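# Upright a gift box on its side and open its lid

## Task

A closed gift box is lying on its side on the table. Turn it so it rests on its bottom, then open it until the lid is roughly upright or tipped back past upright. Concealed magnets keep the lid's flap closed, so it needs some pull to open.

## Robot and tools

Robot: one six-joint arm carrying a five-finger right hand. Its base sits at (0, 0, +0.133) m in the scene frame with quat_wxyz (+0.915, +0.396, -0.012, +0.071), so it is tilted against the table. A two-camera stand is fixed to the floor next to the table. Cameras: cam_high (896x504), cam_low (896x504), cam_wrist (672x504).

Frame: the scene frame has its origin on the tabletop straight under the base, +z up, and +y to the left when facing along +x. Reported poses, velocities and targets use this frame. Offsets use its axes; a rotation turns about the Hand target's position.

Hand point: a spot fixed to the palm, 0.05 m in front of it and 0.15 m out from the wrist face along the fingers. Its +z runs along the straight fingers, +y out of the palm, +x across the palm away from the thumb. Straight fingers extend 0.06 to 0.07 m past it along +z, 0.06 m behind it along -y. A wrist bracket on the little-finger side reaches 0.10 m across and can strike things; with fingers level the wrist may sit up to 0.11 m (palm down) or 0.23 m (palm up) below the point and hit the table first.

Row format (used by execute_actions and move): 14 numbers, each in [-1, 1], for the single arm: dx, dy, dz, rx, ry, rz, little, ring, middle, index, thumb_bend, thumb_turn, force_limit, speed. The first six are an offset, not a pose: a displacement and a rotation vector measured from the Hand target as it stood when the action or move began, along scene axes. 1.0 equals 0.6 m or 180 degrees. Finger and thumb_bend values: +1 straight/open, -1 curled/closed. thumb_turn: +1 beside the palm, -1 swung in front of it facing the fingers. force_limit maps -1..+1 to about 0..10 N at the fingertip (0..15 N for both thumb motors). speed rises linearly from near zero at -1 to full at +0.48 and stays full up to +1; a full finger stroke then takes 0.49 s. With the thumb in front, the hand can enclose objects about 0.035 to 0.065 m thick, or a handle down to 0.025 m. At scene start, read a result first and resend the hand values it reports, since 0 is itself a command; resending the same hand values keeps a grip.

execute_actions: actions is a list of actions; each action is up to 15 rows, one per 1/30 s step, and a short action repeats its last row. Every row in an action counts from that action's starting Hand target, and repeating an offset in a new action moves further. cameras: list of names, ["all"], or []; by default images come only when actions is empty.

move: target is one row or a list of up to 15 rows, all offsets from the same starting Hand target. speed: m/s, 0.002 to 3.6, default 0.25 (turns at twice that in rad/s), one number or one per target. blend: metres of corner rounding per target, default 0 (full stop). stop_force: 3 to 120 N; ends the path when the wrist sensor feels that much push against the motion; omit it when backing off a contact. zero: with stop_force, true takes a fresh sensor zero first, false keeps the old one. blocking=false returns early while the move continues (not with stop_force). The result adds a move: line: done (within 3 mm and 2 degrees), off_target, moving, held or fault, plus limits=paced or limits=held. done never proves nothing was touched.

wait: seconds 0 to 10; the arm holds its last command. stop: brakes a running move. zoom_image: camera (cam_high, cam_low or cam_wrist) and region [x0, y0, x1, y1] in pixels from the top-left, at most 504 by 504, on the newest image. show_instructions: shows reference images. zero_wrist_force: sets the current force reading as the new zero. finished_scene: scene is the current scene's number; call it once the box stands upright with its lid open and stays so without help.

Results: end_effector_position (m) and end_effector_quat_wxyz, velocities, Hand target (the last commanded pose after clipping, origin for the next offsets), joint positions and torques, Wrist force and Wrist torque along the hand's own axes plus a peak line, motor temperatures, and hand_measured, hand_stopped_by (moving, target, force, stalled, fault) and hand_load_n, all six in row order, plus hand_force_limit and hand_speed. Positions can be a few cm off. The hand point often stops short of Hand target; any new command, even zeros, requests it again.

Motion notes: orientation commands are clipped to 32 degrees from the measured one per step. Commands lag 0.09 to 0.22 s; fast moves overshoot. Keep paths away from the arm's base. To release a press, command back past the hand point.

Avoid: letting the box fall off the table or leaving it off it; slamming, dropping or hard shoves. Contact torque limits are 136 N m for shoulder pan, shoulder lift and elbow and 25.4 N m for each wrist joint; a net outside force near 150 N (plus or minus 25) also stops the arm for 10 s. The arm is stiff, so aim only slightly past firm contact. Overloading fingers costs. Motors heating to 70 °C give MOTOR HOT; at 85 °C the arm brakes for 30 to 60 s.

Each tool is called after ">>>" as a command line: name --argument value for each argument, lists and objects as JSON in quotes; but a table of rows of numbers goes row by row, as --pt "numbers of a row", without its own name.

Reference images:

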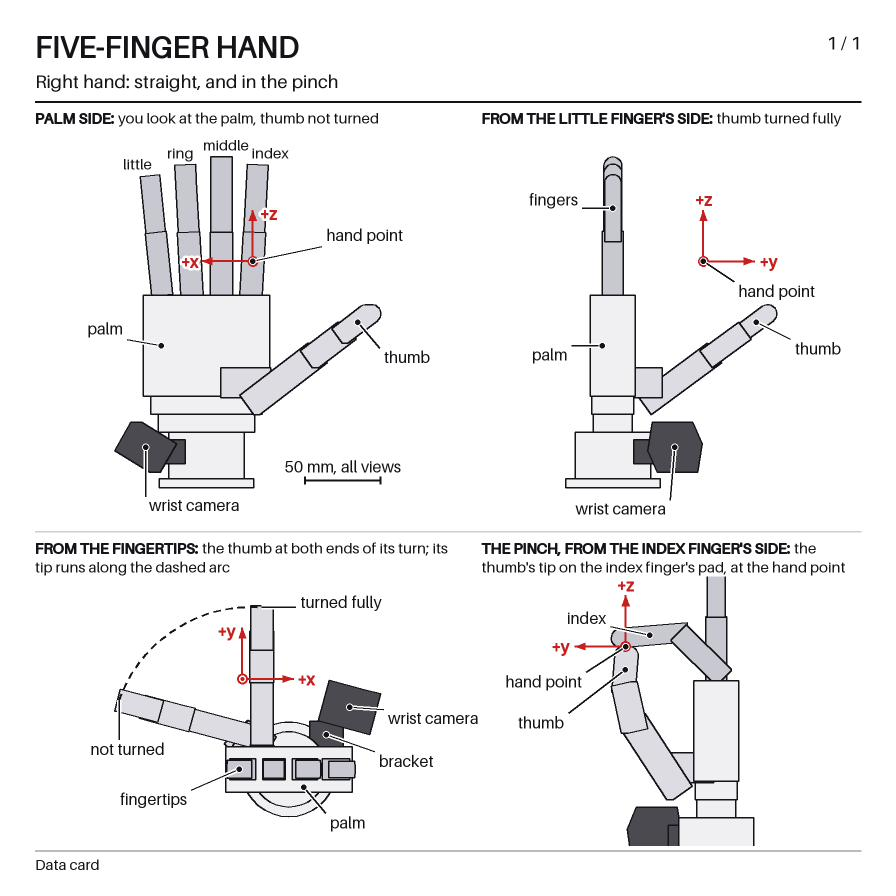

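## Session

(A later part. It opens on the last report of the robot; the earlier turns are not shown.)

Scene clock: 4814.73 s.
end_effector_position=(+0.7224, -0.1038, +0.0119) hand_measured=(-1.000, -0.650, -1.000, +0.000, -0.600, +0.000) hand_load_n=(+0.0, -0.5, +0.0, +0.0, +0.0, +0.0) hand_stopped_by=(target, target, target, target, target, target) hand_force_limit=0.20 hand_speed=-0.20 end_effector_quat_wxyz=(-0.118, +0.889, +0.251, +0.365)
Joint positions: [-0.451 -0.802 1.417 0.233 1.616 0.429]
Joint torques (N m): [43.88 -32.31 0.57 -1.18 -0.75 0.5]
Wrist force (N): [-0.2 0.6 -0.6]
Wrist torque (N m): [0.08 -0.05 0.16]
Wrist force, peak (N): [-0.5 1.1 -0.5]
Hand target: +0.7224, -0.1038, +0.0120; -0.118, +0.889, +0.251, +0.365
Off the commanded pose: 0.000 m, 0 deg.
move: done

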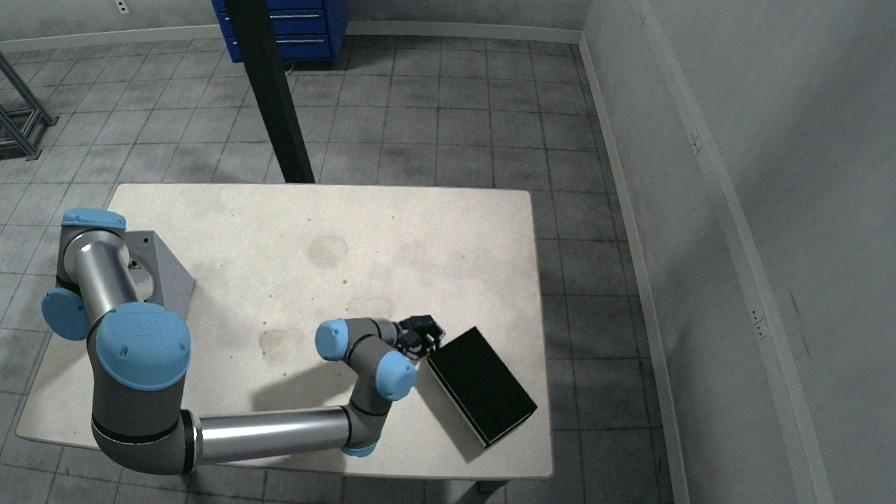

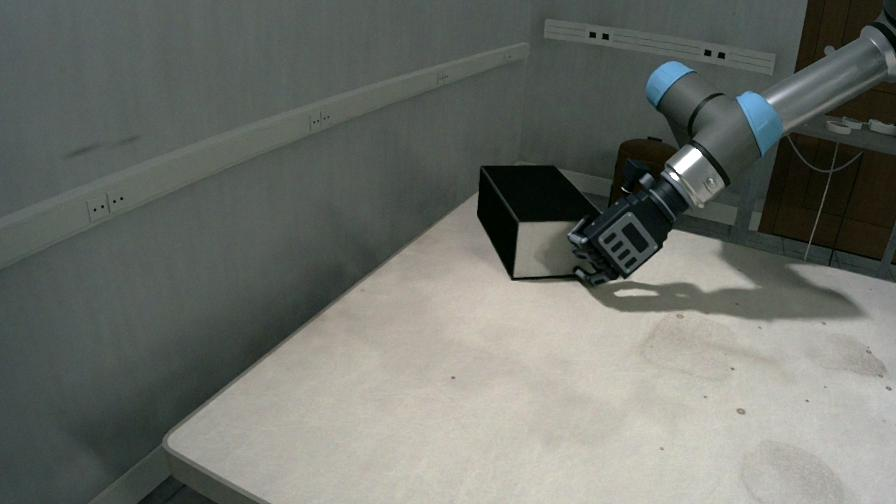

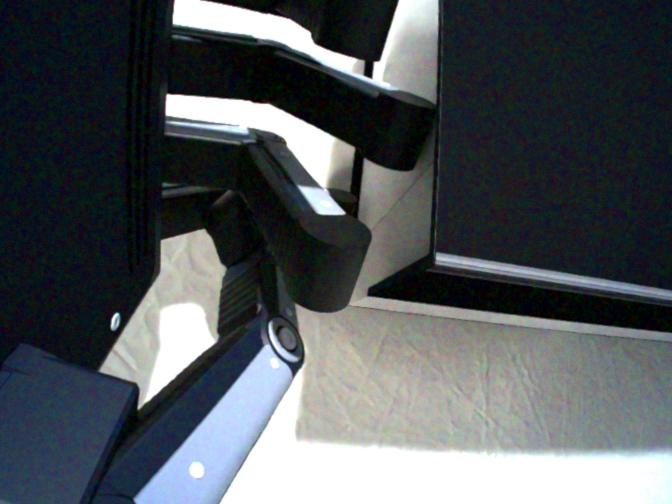

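>>> move --pt "-0.0055 0.0083 0 0 0 0 -1 -0.65 -1 0 -0.6 0.0 0.2 -0.2" --pt "-0.0055 0.0083 0.0083 0 0 0 -1 -0.5 -1 0.1 -0.6 0.0 0.2 -0.2" --speed 0.02

>>> move --target '[0.0065, -0.0097, 0, 0, 0, 0, -1, -0.5, -1, 0.1, -0.6, 0.0, 0.2, -0.2]' --speed 0.01 --stop_force 3 --cameras '["all"]'

>>> zoom_image --camera "cam_wrist" --region '[320, 60, 520, 260]'

Scene clock: 4846.30 s.
end_effector_position=(+0.7191, -0.0989, +0.0169) hand_measured=(-1.000, -0.500, -1.000, +0.100, -0.600, +0.000) hand_load_n=(+0.0, +0.0, +0.0, +0.0, +0.0, +0.0) hand_stopped_by=(target, target, target, target, target, target) hand_force_limit=0.20 hand_speed=-0.20 end_effector_quat_wxyz=(-0.118, +0.889, +0.251, +0.365)
Joint positions: [-0.44 -0.809 1.431 0.226 1.623 0.437]
Joint torques (N m): [32.02 -29.86 -10.85 -1.36 -3.17 -1.03]
Wrist force (N): [-0.5 0.8 -0.5]
Wrist torque (N m): [0.09 -0.03 0.08]
Wrist force, peak (N): [-0.6 1.1 -0.3]
Hand target: +0.7191, -0.0989, +0.0169; -0.118, +0.889, +0.251, +0.365
Off the commanded pose: 0.000 m, 0 deg.
move: done

Scene clock: 4847.87 s.
end_effector_position=(+0.7230, -0.1047, +0.0169) hand_measured=(-1.000, -0.500, -1.000, +0.100, -0.600, +0.000) hand_load_n=(+0.0, +0.0, +0.0, +0.0, +0.0, +0.0) hand_stopped_by=(target, target, target, target, target, target) hand_force_limit=0.20 hand_speed=-0.20 end_effector_quat_wxyz=(-0.118, +0.889, +0.251, +0.365)
Joint positions: [-0.445 -0.807 1.414 0.241 1.619 0.434]
Joint torques (N m): [45.16 -35.56 0.87 -1.25 -0.56 0.53]
Wrist force (N): [-0.5 0.7 -0.7]
Wrist torque (N m): [0.09 -0.02 0.17]
Wrist force, peak (N): [-0.5 1.1 -0.4]
Hand target: +0.7230, -0.1047, +0.0169; -0.118, +0.889, +0.251, +0.365
Off the commanded pose: 0.000 m, 0 deg.
move: done

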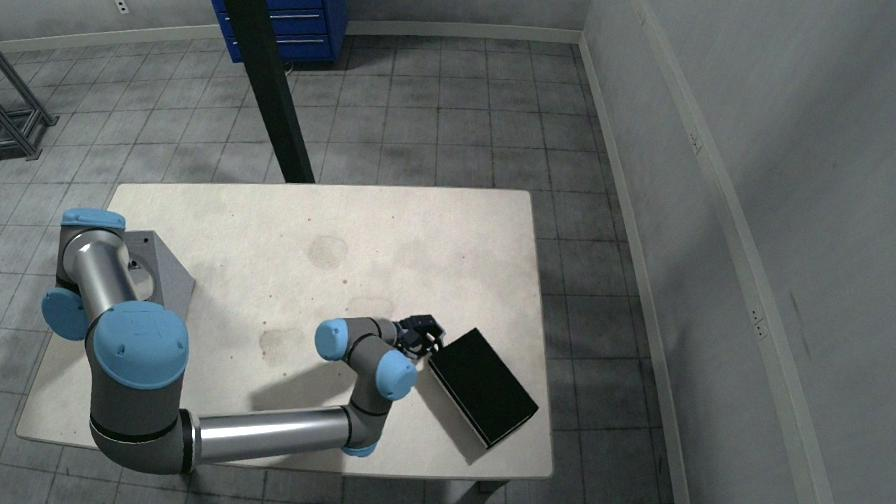

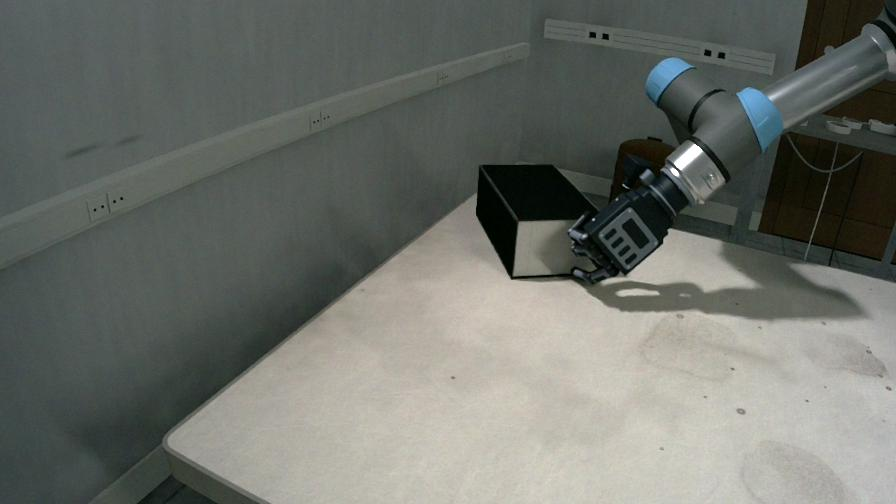

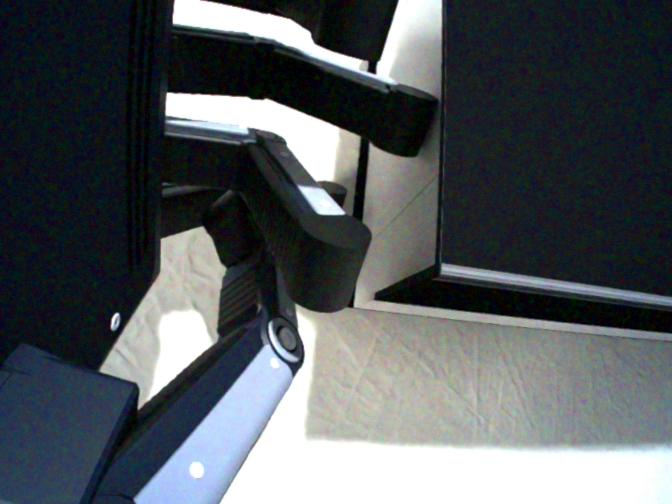

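Scaled by 2.520 from the camera's 672x504 image, which has a finer 960x720 frame.

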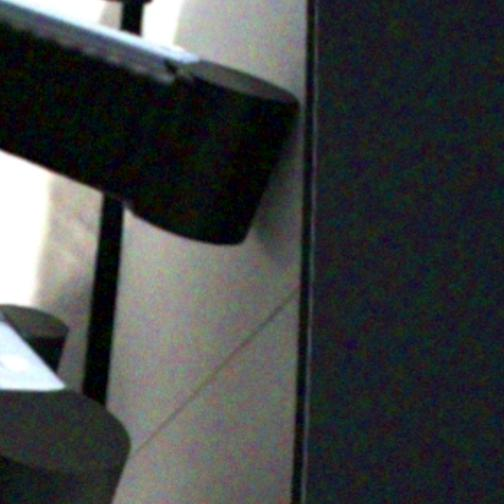

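>>> move --target '[0.0028, -0.0042, 0, 0, 0, 0, -1, -0.5, -1, 0.1, -0.6, 0.0, 0.2, -0.2]' --speed 0.01 --stop_force 3 --cameras '["cam_wrist", "cam_high"]'

>>> zoom_image --camera "cam_wrist" --region '[320, 60, 520, 260]'

Scene clock: 4856.03 s.
end_effector_position=(+0.7247, -0.1072, +0.0169) hand_measured=(-1.000, -0.500, -1.000, +0.100, -0.600, +0.000) hand_load_n=(+0.0, +0.0, +0.0, +0.0, +0.0, +0.0) hand_stopped_by=(target, target, target, target, target, target) hand_force_limit=0.20 hand_speed=-0.20 end_effector_quat_wxyz=(-0.118, +0.889, +0.251, +0.365)
Joint positions: [-0.447 -0.806 1.406 0.248 1.618 0.432]
Joint torques (N m): [41.55 -31.95 0.01 -0.89 -1.29 0.35]
Wrist force (N): [-0.6 0.3 -0.5]
Wrist torque (N m): [0.04 0.00 0.13]
Wrist force, peak (N): [-0.8 0.3 -0.9]
Hand target: +0.7247, -0.1072, +0.0169; -0.118, +0.889, +0.251, +0.365
Off the commanded pose: 0.000 m, 0 deg.
move: done
Images, in order (width x height): cam_high 896x504, cam_wrist 672x504.

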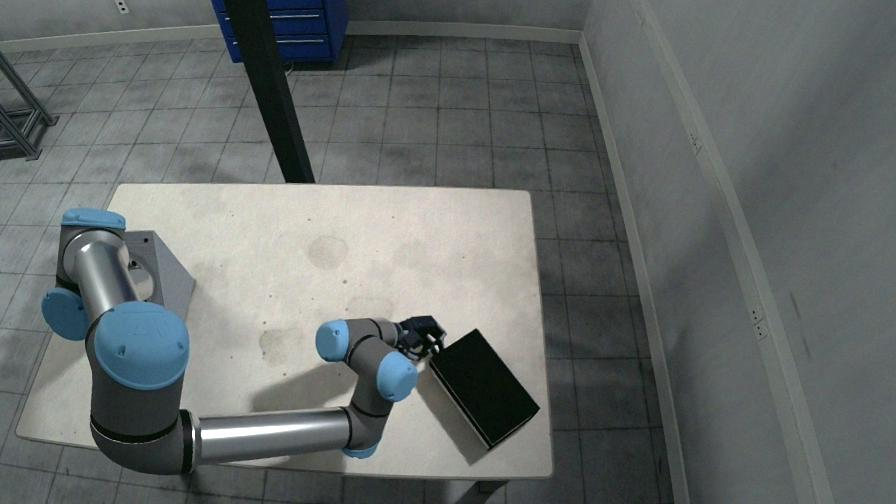

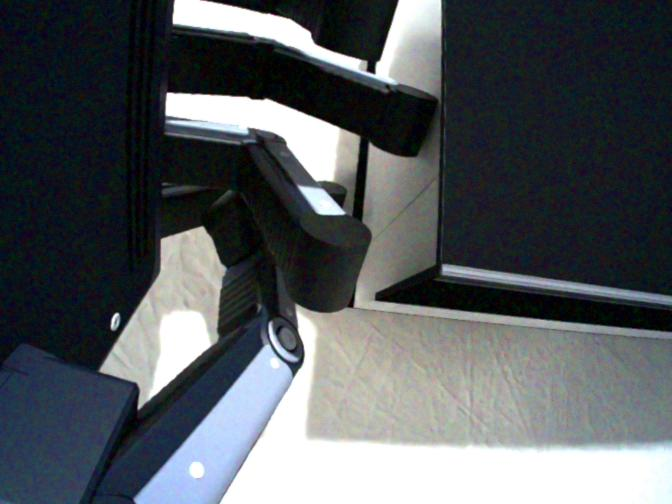

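Scaled by 2.520 from the camera's 672x504 image, which has a finer 960x720 frame.

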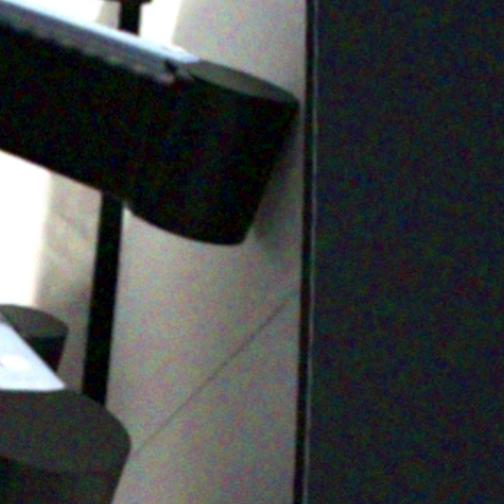

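>>> move --pt "-0.0074 0.0111 0 0 0 0 -1 -0.5 -1 0.1 -0.6 0.0 0.2 -0.2" --pt "-0.0074 0.0111 0.002 0 0 0 -1 -0.25 -1 0.1 -0.6 0.0 0.2 -0.2" --speed 0.02

>>> move --target '[0.0083, -0.0125, 0, 0, 0, 0, -1, -0.25, -1, 0.1, -0.6, 0.0, 0.2, -0.2]' --speed 0.01 --stop_force 3 --cameras '["cam_wrist", "cam_high", "cam_low"]'

>>> zoom_image --camera "cam_wrist" --region '[320, 60, 520, 260]'

Scene clock: 4871.53 s.
end_effector_position=(+0.7202, -0.1005, +0.0182) hand_measured=(-1.000, -0.250, -1.000, +0.100, -0.600, +0.000) hand_load_n=(+0.0, +0.0, +0.0, +0.0, +0.0, +0.0) hand_stopped_by=(target, target, target, target, target, target) hand_force_limit=0.20 hand_speed=-0.20 end_effector_quat_wxyz=(-0.118, +0.889, +0.251, +0.365)
Joint positions: [-0.44 -0.81 1.426 0.232 1.623 0.438]
Joint torques (N m): [32.5 -29.56 -11.36 0.21 -2.96 -0.73]
Wrist force (N): [-0.6 1.0 -0.1]
Wrist torque (N m): [0.10 -0.02 0.07]
Wrist force, peak (N): [-0.9 0.8 -0.5]
Hand target: +0.7202, -0.1005, +0.0181; -0.118, +0.889, +0.251, +0.365
Off the commanded pose: 0.000 m, 0 deg.
move: done

Scene clock: 4873.27 s.
end_effector_position=(+0.7252, -0.1080, +0.0181) hand_measured=(-1.000, -0.250, -1.000, +0.100, -0.600, +0.000) hand_load_n=(+0.0, +0.0, +0.0, +0.0, +0.0, +0.0) hand_stopped_by=(target, target, target, target, target, target) hand_force_limit=0.20 hand_speed=-0.20 end_effector_quat_wxyz=(-0.118, +0.889, +0.251, +0.365)
Joint positions: [-0.447 -0.807 1.404 0.251 1.618 0.433]
Joint torques (N m): [44.56 -36.18 0.12 -1.34 -0.49 0.53]
Wrist force (N): [-0.4 0.9 -0.3]
Wrist torque (N m): [0.12 -0.05 0.17]
Wrist force, peak (N): [-0.4 1.1 -0.6]
Hand target: +0.7252, -0.1080, +0.0181; -0.118, +0.889, +0.251, +0.365
Off the commanded pose: 0.000 m, 0 deg.
move: done

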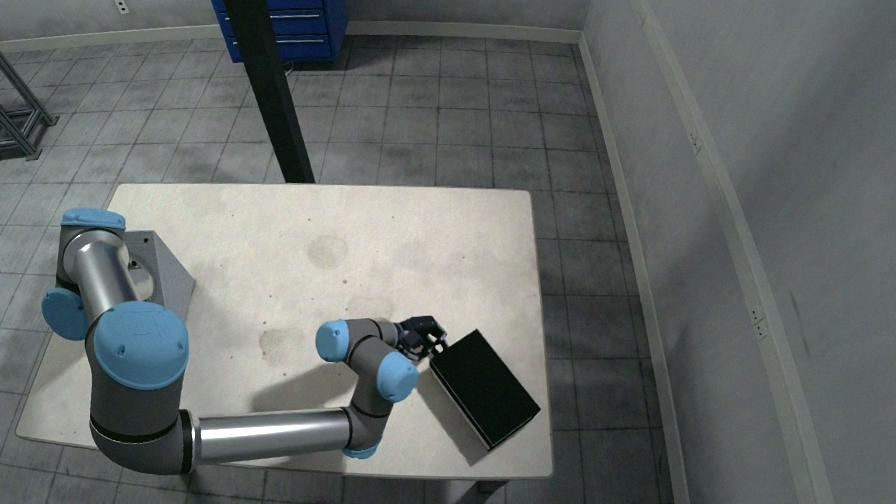

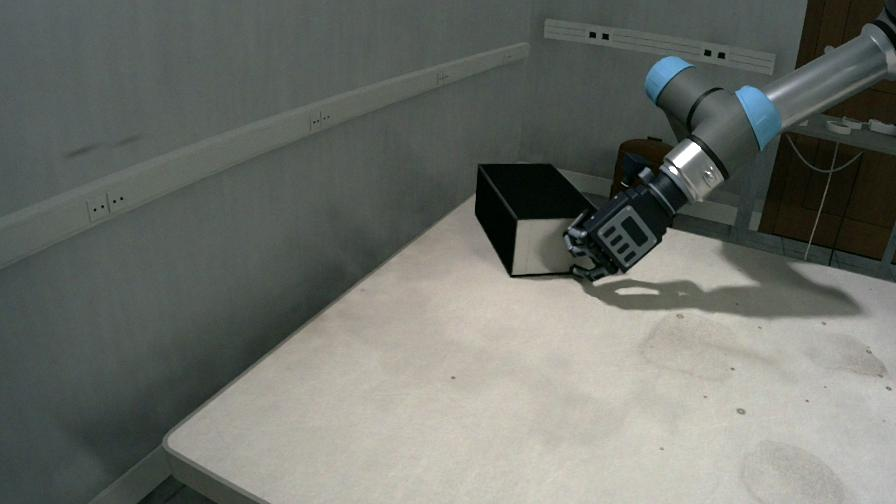

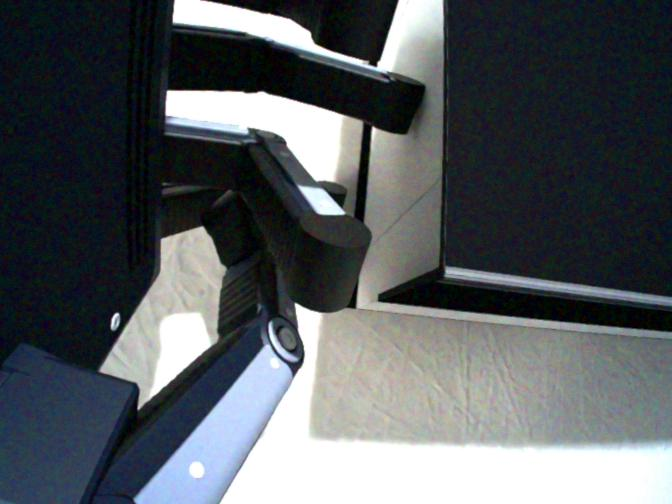

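Scaled by 2.520 from the camera's 672x504 image, which has a finer 960x720 frame.

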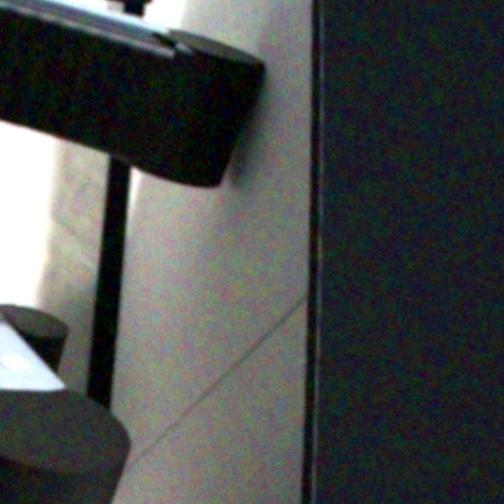

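>>> move --target '[0.0037, -0.0056, 0, 0, 0, 0, -1, -0.25, -1, 0.1, -0.6, 0.0, 0.2, -0.2]' --speed 0.01 --stop_force 3 --cameras '["cam_wrist", "cam_high", "cam_low"]'

>>> zoom_image --camera "cam_wrist" --region '[320, 60, 520, 260]'

>>> zoom_image --camera "cam_high" --region '[390, 310, 480, 380]'

Scene clock: 4880.97 s.
end_effector_position=(+0.7274, -0.1114, +0.0181) hand_measured=(-1.000, -0.250, -1.000, +0.100, -0.600, +0.000) hand_load_n=(+0.0, -0.5, +0.0, +0.0, +0.0, +0.0) hand_stopped_by=(target, target, target, target, target, target) hand_force_limit=0.20 hand_speed=-0.20 end_effector_quat_wxyz=(-0.118, +0.889, +0.251, +0.365)
Joint positions: [-0.449 -0.806 1.394 0.26 1.617 0.431]
Joint torques (N m): [43.65 -34.14 0.57 -1.34 -0.7 0.51]
Wrist force (N): [-0.6 0.3 -0.7]
Wrist torque (N m): [0.06 0.01 0.13]
Wrist force, peak (N): [-0.4 1.1 -0.7]
Hand target: +0.7274, -0.1114, +0.0181; -0.118, +0.889, +0.251, +0.365
Off the commanded pose: 0.000 m, 0 deg.
move: done

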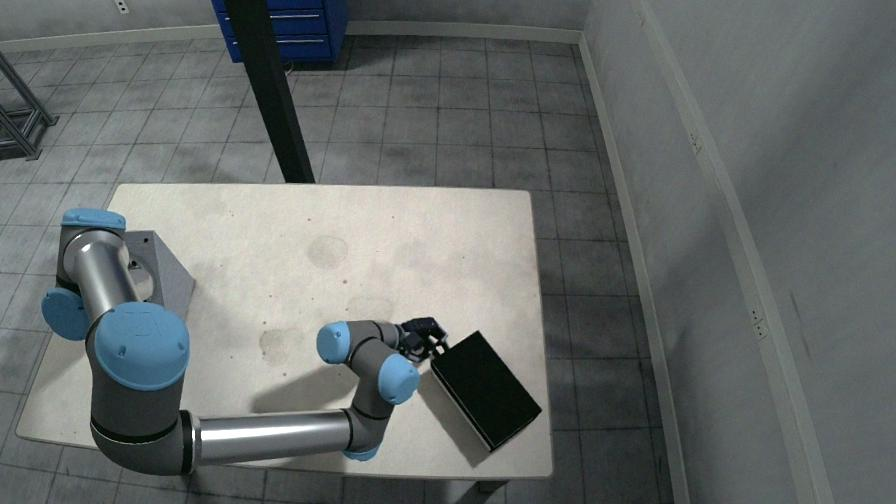

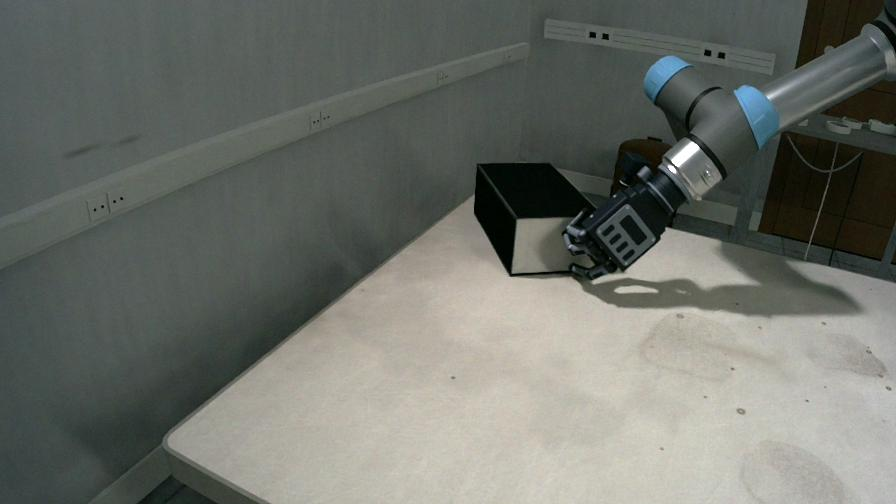

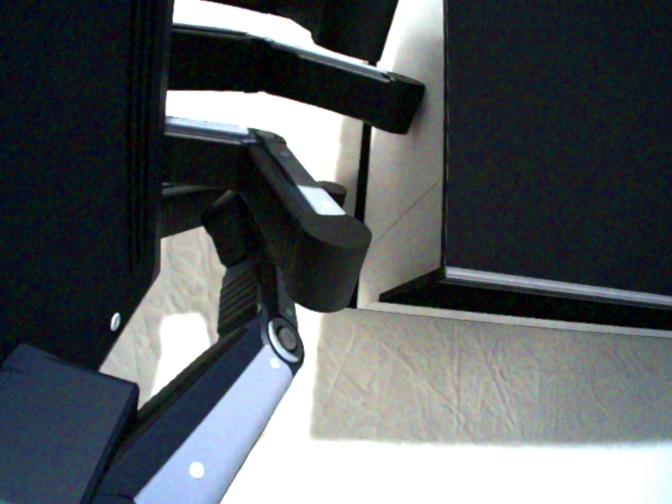

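Scaled by 2.520 from the camera's 672x504 image, which has a finer 960x720 frame.

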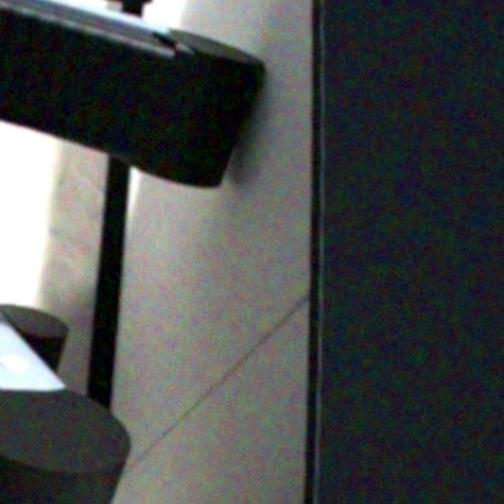

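Scaled by 5.600 from the camera's 896x504 image, which has a finer 1280x720 frame.

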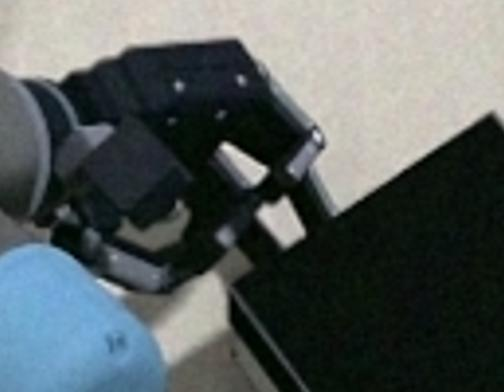

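>>> move --pt "-0.0083 0.0125 0 0 0 0 -1 -0.25 -1 0.1 -0.6 0.0 0.2 -0.2" --pt "-0.0083 0.0125 -0.006 0 0 0 -1 -0.4 -1 0.06 -0.6 0.0 0.2 -0.2" --speed 0.02

>>> move --target '[0.0083, -0.0125, 0, 0, 0, 0, -1, -0.4, -1, 0.06, -0.6, 0.0, 0.2, -0.2]' --speed 0.01 --stop_force 3 --cameras '["cam_wrist", "cam_high", "cam_low"]'

>>> zoom_image --camera "cam_wrist" --region '[320, 60, 520, 260]'

>>> zoom_image --camera "cam_high" --region '[390, 310, 480, 380]'

Scene clock: 4901.00 s.
end_effector_position=(+0.7225, -0.1039, +0.0145) hand_measured=(-1.000, -0.400, -1.000, +0.060, -0.600, +0.000) hand_load_n=(+0.0, +0.0, +0.0, +0.0, +0.5, +0.0) hand_stopped_by=(target, target, target, target, target, target) hand_force_limit=0.20 hand_speed=-0.20 end_effector_quat_wxyz=(-0.118, +0.889, +0.251, +0.365)
Joint positions: [-0.448 -0.805 1.417 0.236 1.618 0.432]
Joint torques (N m): [45.99 -46.78 -8.86 3.49 0.64 1.1]
Wrist force (N): [-0.5 0.8 -0.5]
Wrist torque (N m): [0.09 -0.04 0.17]
Wrist force, peak (N): [-0.2 1.3 -0.7]
Hand target: +0.7225, -0.1039, +0.0145; -0.118, +0.889, +0.251, +0.365
Off the commanded pose: 0.000 m, 0 deg.
move: done

Scene clock: 4902.73 s.
end_effector_position=(+0.7274, -0.1114, +0.0145) hand_measured=(-1.000, -0.400, -1.000, +0.060, -0.600, +0.000) hand_load_n=(+0.0, +0.0, +0.0, +0.0, +0.0, +0.0) hand_stopped_by=(target, target, target, target, target, target) hand_force_limit=0.20 hand_speed=-0.20 end_effector_quat_wxyz=(-0.118, +0.889, +0.251, +0.365)
Joint positions: [-0.454 -0.802 1.394 0.256 1.614 0.427]
Joint torques (N m): [45.26 -37.56 0.29 -1.28 -0.21 0.44]
Wrist force (N): [-0.7 0.4 -0.5]
Wrist torque (N m): [0.05 0.01 0.14]
Wrist force, peak (N): [-0.7 1.1 -0.6]
Hand target: +0.7274, -0.1114, +0.0145; -0.118, +0.889, +0.251, +0.365
Off the commanded pose: 0.000 m, 0 deg.
move: done

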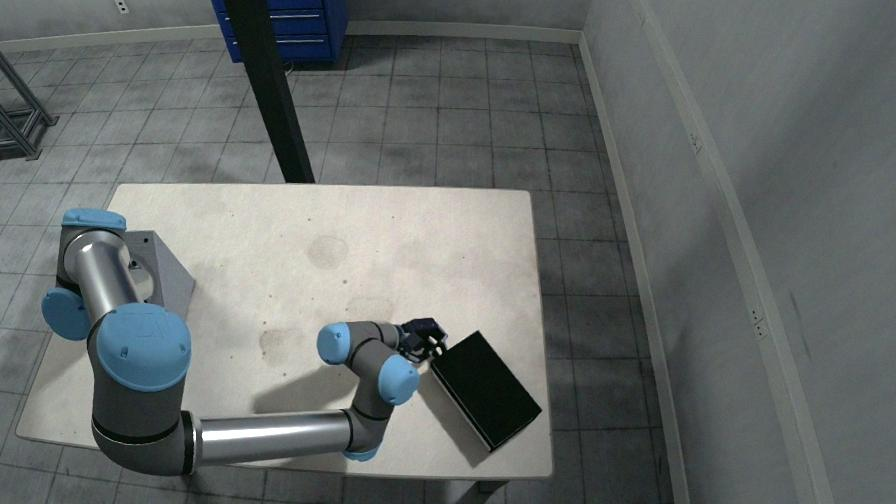

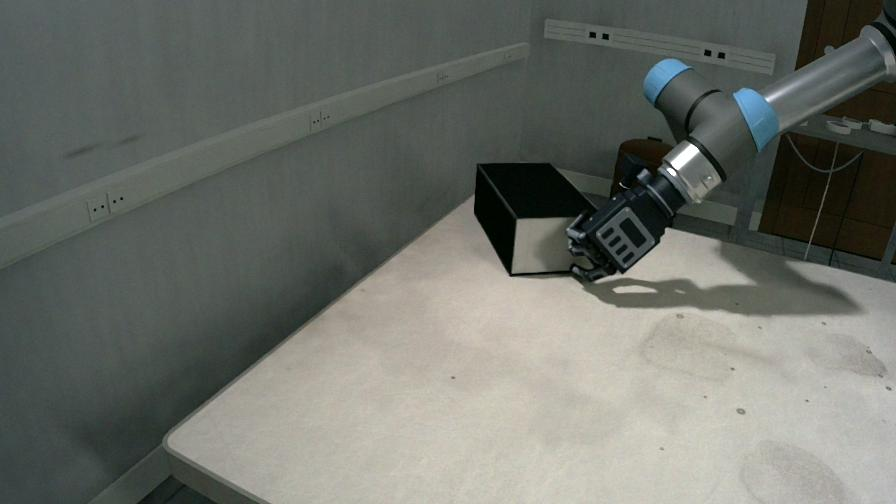

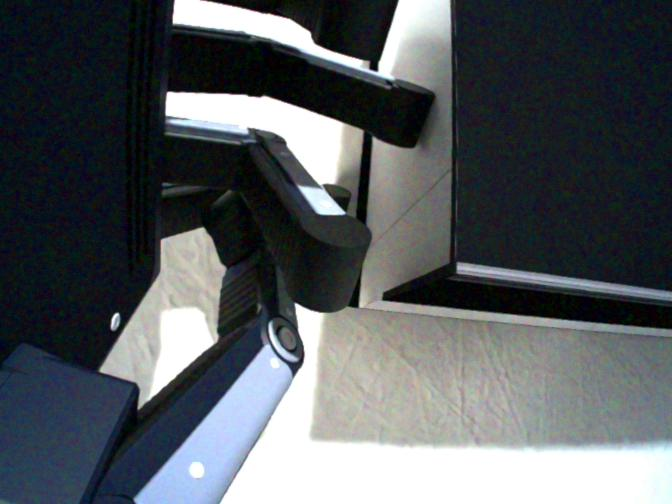

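Scaled by 2.520 from the camera's 672x504 image, which has a finer 960x720 frame.

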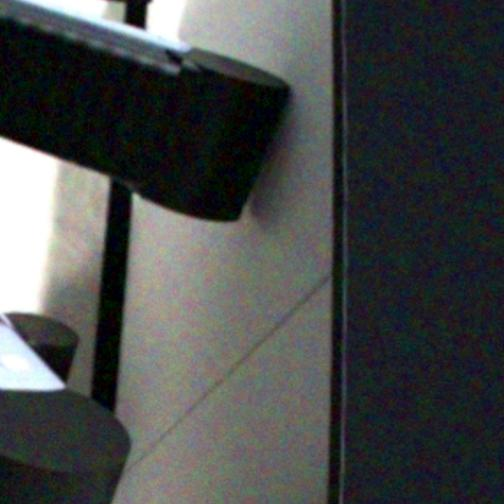

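Scaled by 5.600 from the camera's 896x504 image, which has a finer 1280x720 frame.

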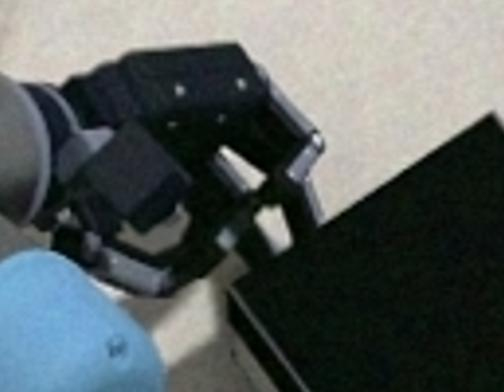

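>>> move --target '[0.0028, -0.0042, 0, 0, 0, 0, -1, -0.4, -1, 0.06, -0.6, 0.0, 0.2, -0.2]' --speed 0.01 --stop_force 3 --cameras '["cam_wrist"]'

>>> zoom_image --camera "cam_wrist" --region '[320, 60, 520, 260]'

>>> move --target '[0.0028, -0.0042, 0, 0, 0, 0, -1, -0.4, -1, 0.06, -0.6, 0.0, 0.2, -0.2]' --speed 0.01 --stop_force 3 --cameras '["cam_wrist", "cam_high", "cam_low"]'

>>> zoom_image --camera "cam_wrist" --region '[320, 60, 520, 260]'

Scene clock: 4912.40 s.
end_effector_position=(+0.7291, -0.1139, +0.0145) hand_measured=(-1.000, -0.400, -1.000, +0.060, -0.600, +0.000) hand_load_n=(+0.0, -0.5, +0.0, +0.0, +0.0, +0.0) hand_stopped_by=(target, target, target, target, target, target) hand_force_limit=0.20 hand_speed=-0.20 end_effector_quat_wxyz=(-0.118, +0.889, +0.251, +0.365)
Joint positions: [-0.456 -0.801 1.386 0.263 1.612 0.426]
Joint torques (N m): [40.39 -32.76 0.13 -1.06 -1.35 0.45]
Wrist force (N): [-0.4 0.4 -0.6]
Wrist torque (N m): [0.07 -0.02 0.16]
Wrist force, peak (N): [-0.6 1.0 -0.6]
Hand target: +0.7291, -0.1139, +0.0145; -0.118, +0.889, +0.251, +0.365
Off the commanded pose: 0.000 m, 0 deg.
move: done
Images, in order (width x height): cam_wrist 672x504.

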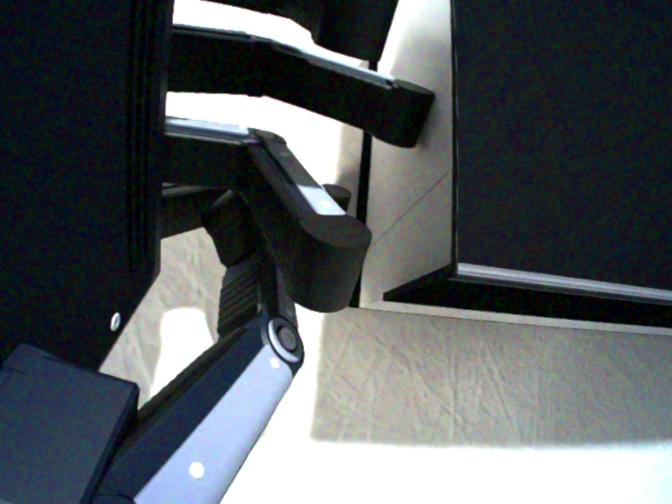

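Scaled by 2.520 from the camera's 672x504 image, which has a finer 960x720 frame.

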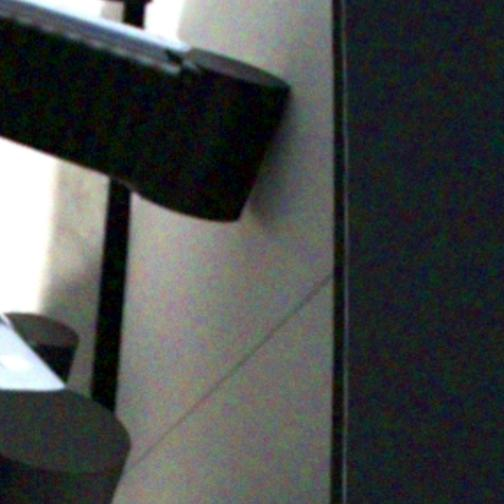

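Scene clock: 4913.73 s.
end_effector_position=(+0.7308, -0.1164, +0.0145) hand_measured=(-1.000, -0.400, -1.000, +0.060, -0.600, +0.000) hand_load_n=(+0.0, +0.0, +0.0, +0.0, +0.0, +0.0) hand_stopped_by=(target, target, target, target, target, target) hand_force_limit=0.20 hand_speed=-0.20 end_effector_quat_wxyz=(-0.118, +0.889, +0.251, +0.365)
Joint positions: [-0.458 -0.8 1.378 0.269 1.611 0.424]
Joint torques (N m): [42.71 -34.66 0.67 -1.01 -1.31 0.33]
Wrist force (N): [-0.4 0.4 -0.5]
Wrist torque (N m): [0.06 -0.03 0.16]
Wrist force, peak (N): [-0.3 0.7 -0.9]
Hand target: +0.7308, -0.1164, +0.0145; -0.118, +0.889, +0.251, +0.365
Off the commanded pose: 0.000 m, 0 deg.
move: done

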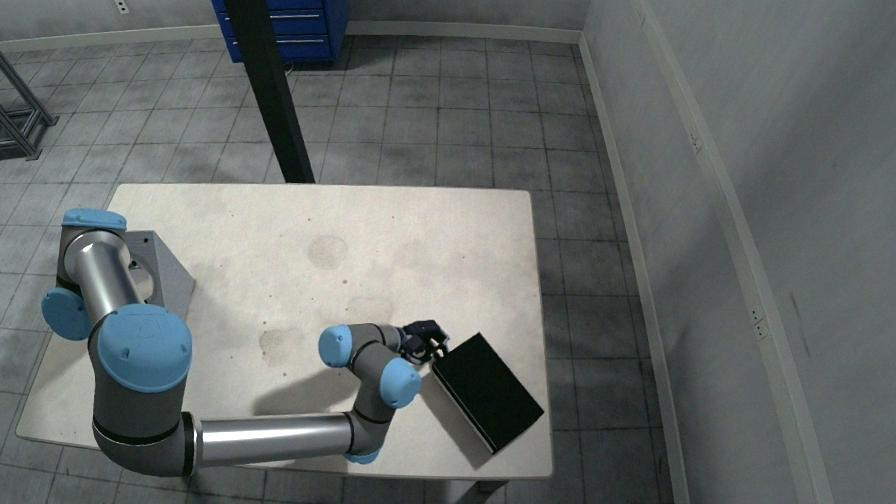

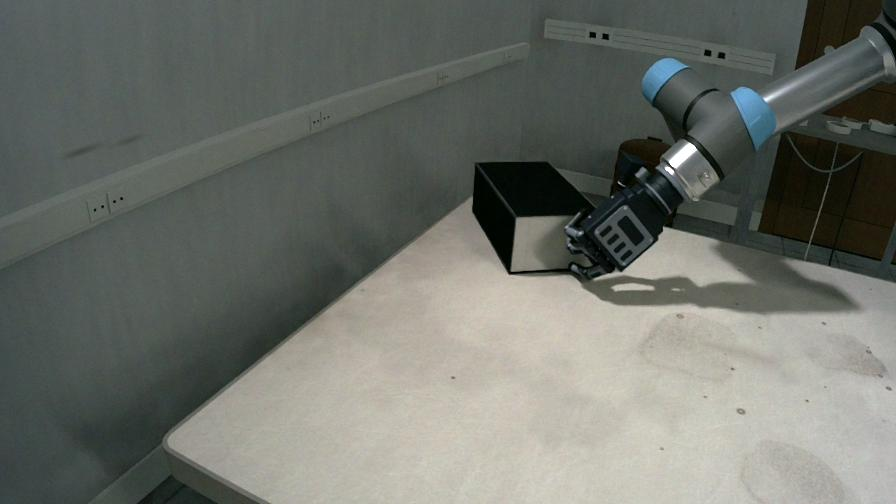

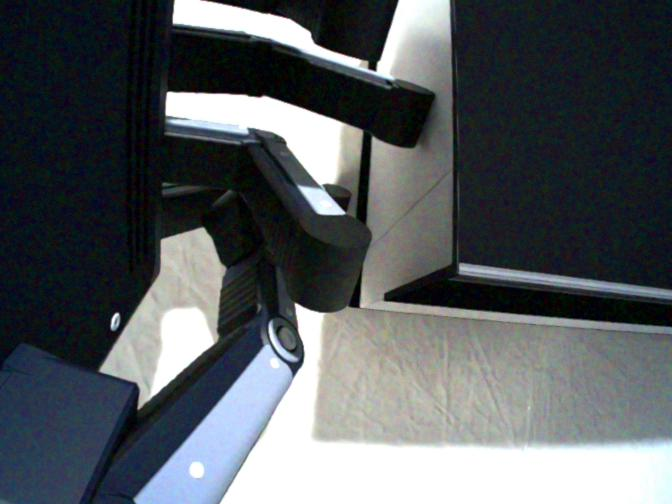

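Scaled by 2.520 from the camera's 672x504 image, which has a finer 960x720 frame.

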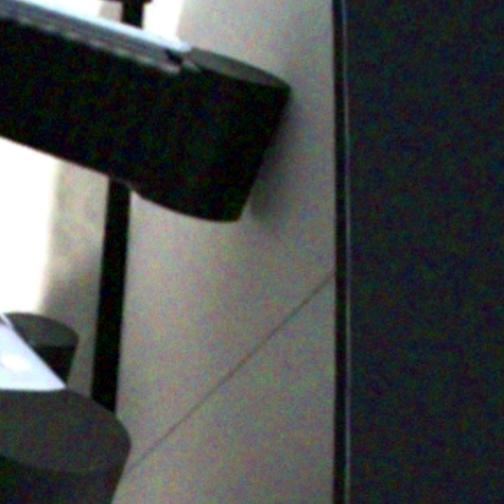

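>>> move --target '[0, 0, 0.005, 0, 0, 0, -1, -0.4, -1, 0.06, -0.6, 0.0, 0.2, -0.2]' --speed 0.01

>>> move --target '[0, 0, 0.005, 0, 0, 0, -1, -0.4, -1, 0.06, -0.6, 0.0, 0.2, -0.2]' --speed 0.01

>>> move --target '[0, 0, 0.0034, 0, 0, 0, -1, -0.4, -1, 0.06, -0.6, 0.0, 0.2, -0.2]' --speed 0.01 --cameras '["cam_wrist", "cam_high"]'

>>> zoom_image --camera "cam_wrist" --region '[320, 60, 520, 260]'

Scene clock: 4939.77 s.
end_effector_position=(+0.7308, -0.1164, +0.0176) hand_measured=(-1.000, -0.400, -1.000, +0.060, -0.600, +0.000) hand_load_n=(+0.0, +0.0, +0.0, +0.0, +0.0, +0.0) hand_stopped_by=(target, target, target, target, target, target) hand_force_limit=0.20 hand_speed=-0.20 end_effector_quat_wxyz=(-0.118, +0.889, +0.251, +0.365)
Joint positions: [-0.454 -0.803 1.378 0.273 1.613 0.427]
Joint torques (N m): [41.05 -43.22 -11.78 2.85 0.08 1.02]
Wrist force (N): [-0.5 0.8 -0.6]
Wrist torque (N m): [0.10 -0.03 0.07]
Wrist force, peak (N): [-0.6 0.6 -1.1]
Hand target: +0.7308, -0.1164, +0.0175; -0.118, +0.889, +0.251, +0.365
Off the commanded pose: 0.000 m, 0 deg.
move: done

Scene clock: 4940.47 s.
end_effector_position=(+0.7308, -0.1164, +0.0206) hand_measured=(-1.000, -0.400, -1.000, +0.060, -0.600, +0.000) hand_load_n=(+0.0, +0.0, +0.0, +0.0, +0.0, +0.0) hand_stopped_by=(target, target, target, target, target, target) hand_force_limit=0.20 hand_speed=-0.20 end_effector_quat_wxyz=(-0.118, +0.889, +0.251, +0.365)
Joint positions: [-0.451 -0.806 1.378 0.276 1.616 0.43]
Joint torques (N m): [40.83 -42.59 -10.98 2.85 0.09 1.07]
Wrist force (N): [-0.6 0.5 -0.3]
Wrist torque (N m): [0.04 -0.03 0.06]
Wrist force, peak (N): [-0.5 1.0 -0.4]
Hand target: +0.7308, -0.1164, +0.0205; -0.118, +0.889, +0.251, +0.365
Off the commanded pose: 0.000 m, 0 deg.
move: done

Scene clock: 4941.17 s.
end_effector_position=(+0.7308, -0.1164, +0.0226) hand_measured=(-1.000, -0.400, -1.000, +0.060, -0.600, +0.000) hand_load_n=(+0.0, +0.0, +0.0, +0.0, +0.0, +0.0) hand_stopped_by=(target, target, target, target, target, target) hand_force_limit=0.20 hand_speed=-0.20 end_effector_quat_wxyz=(-0.118, +0.889, +0.251, +0.365)
Joint positions: [-0.448 -0.808 1.377 0.279 1.617 0.432]
Joint torques (N m): [42.96 -44.25 -11.69 2.9 0.29 1.12]
Wrist force (N): [-0.4 0.7 -0.5]
Wrist torque (N m): [0.08 -0.05 0.08]
Wrist force, peak (N): [-0.8 0.8 -0.6]
Hand target: +0.7308, -0.1164, +0.0226; -0.118, +0.889, +0.251, +0.365
Off the commanded pose: 0.000 m, 0 deg.
move: done
Images, in order (width x height): cam_high 896x504, cam_wrist 672x504.

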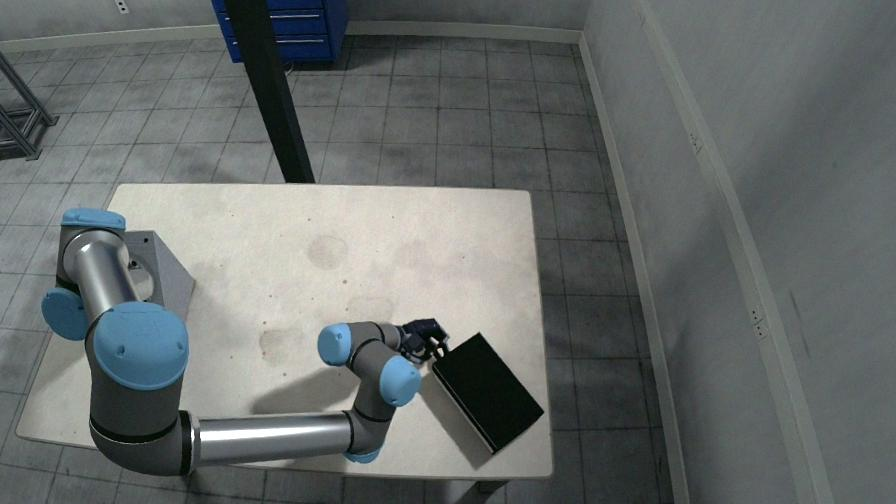

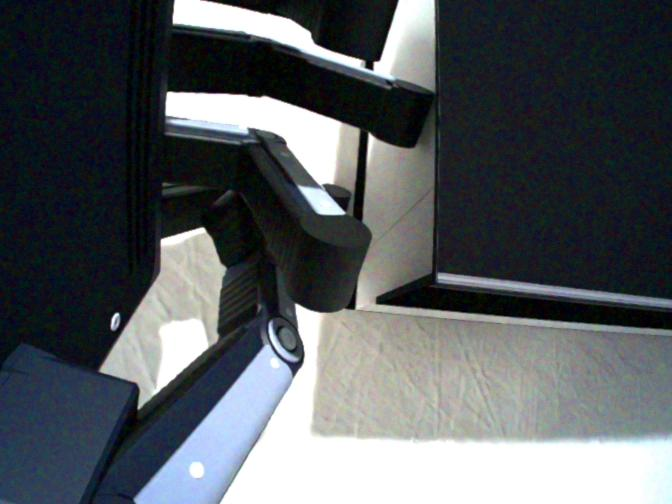

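Scaled by 2.520 from the camera's 672x504 image, which has a finer 960x720 frame.

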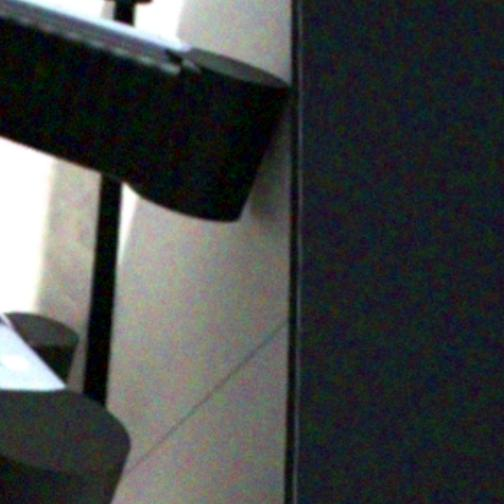

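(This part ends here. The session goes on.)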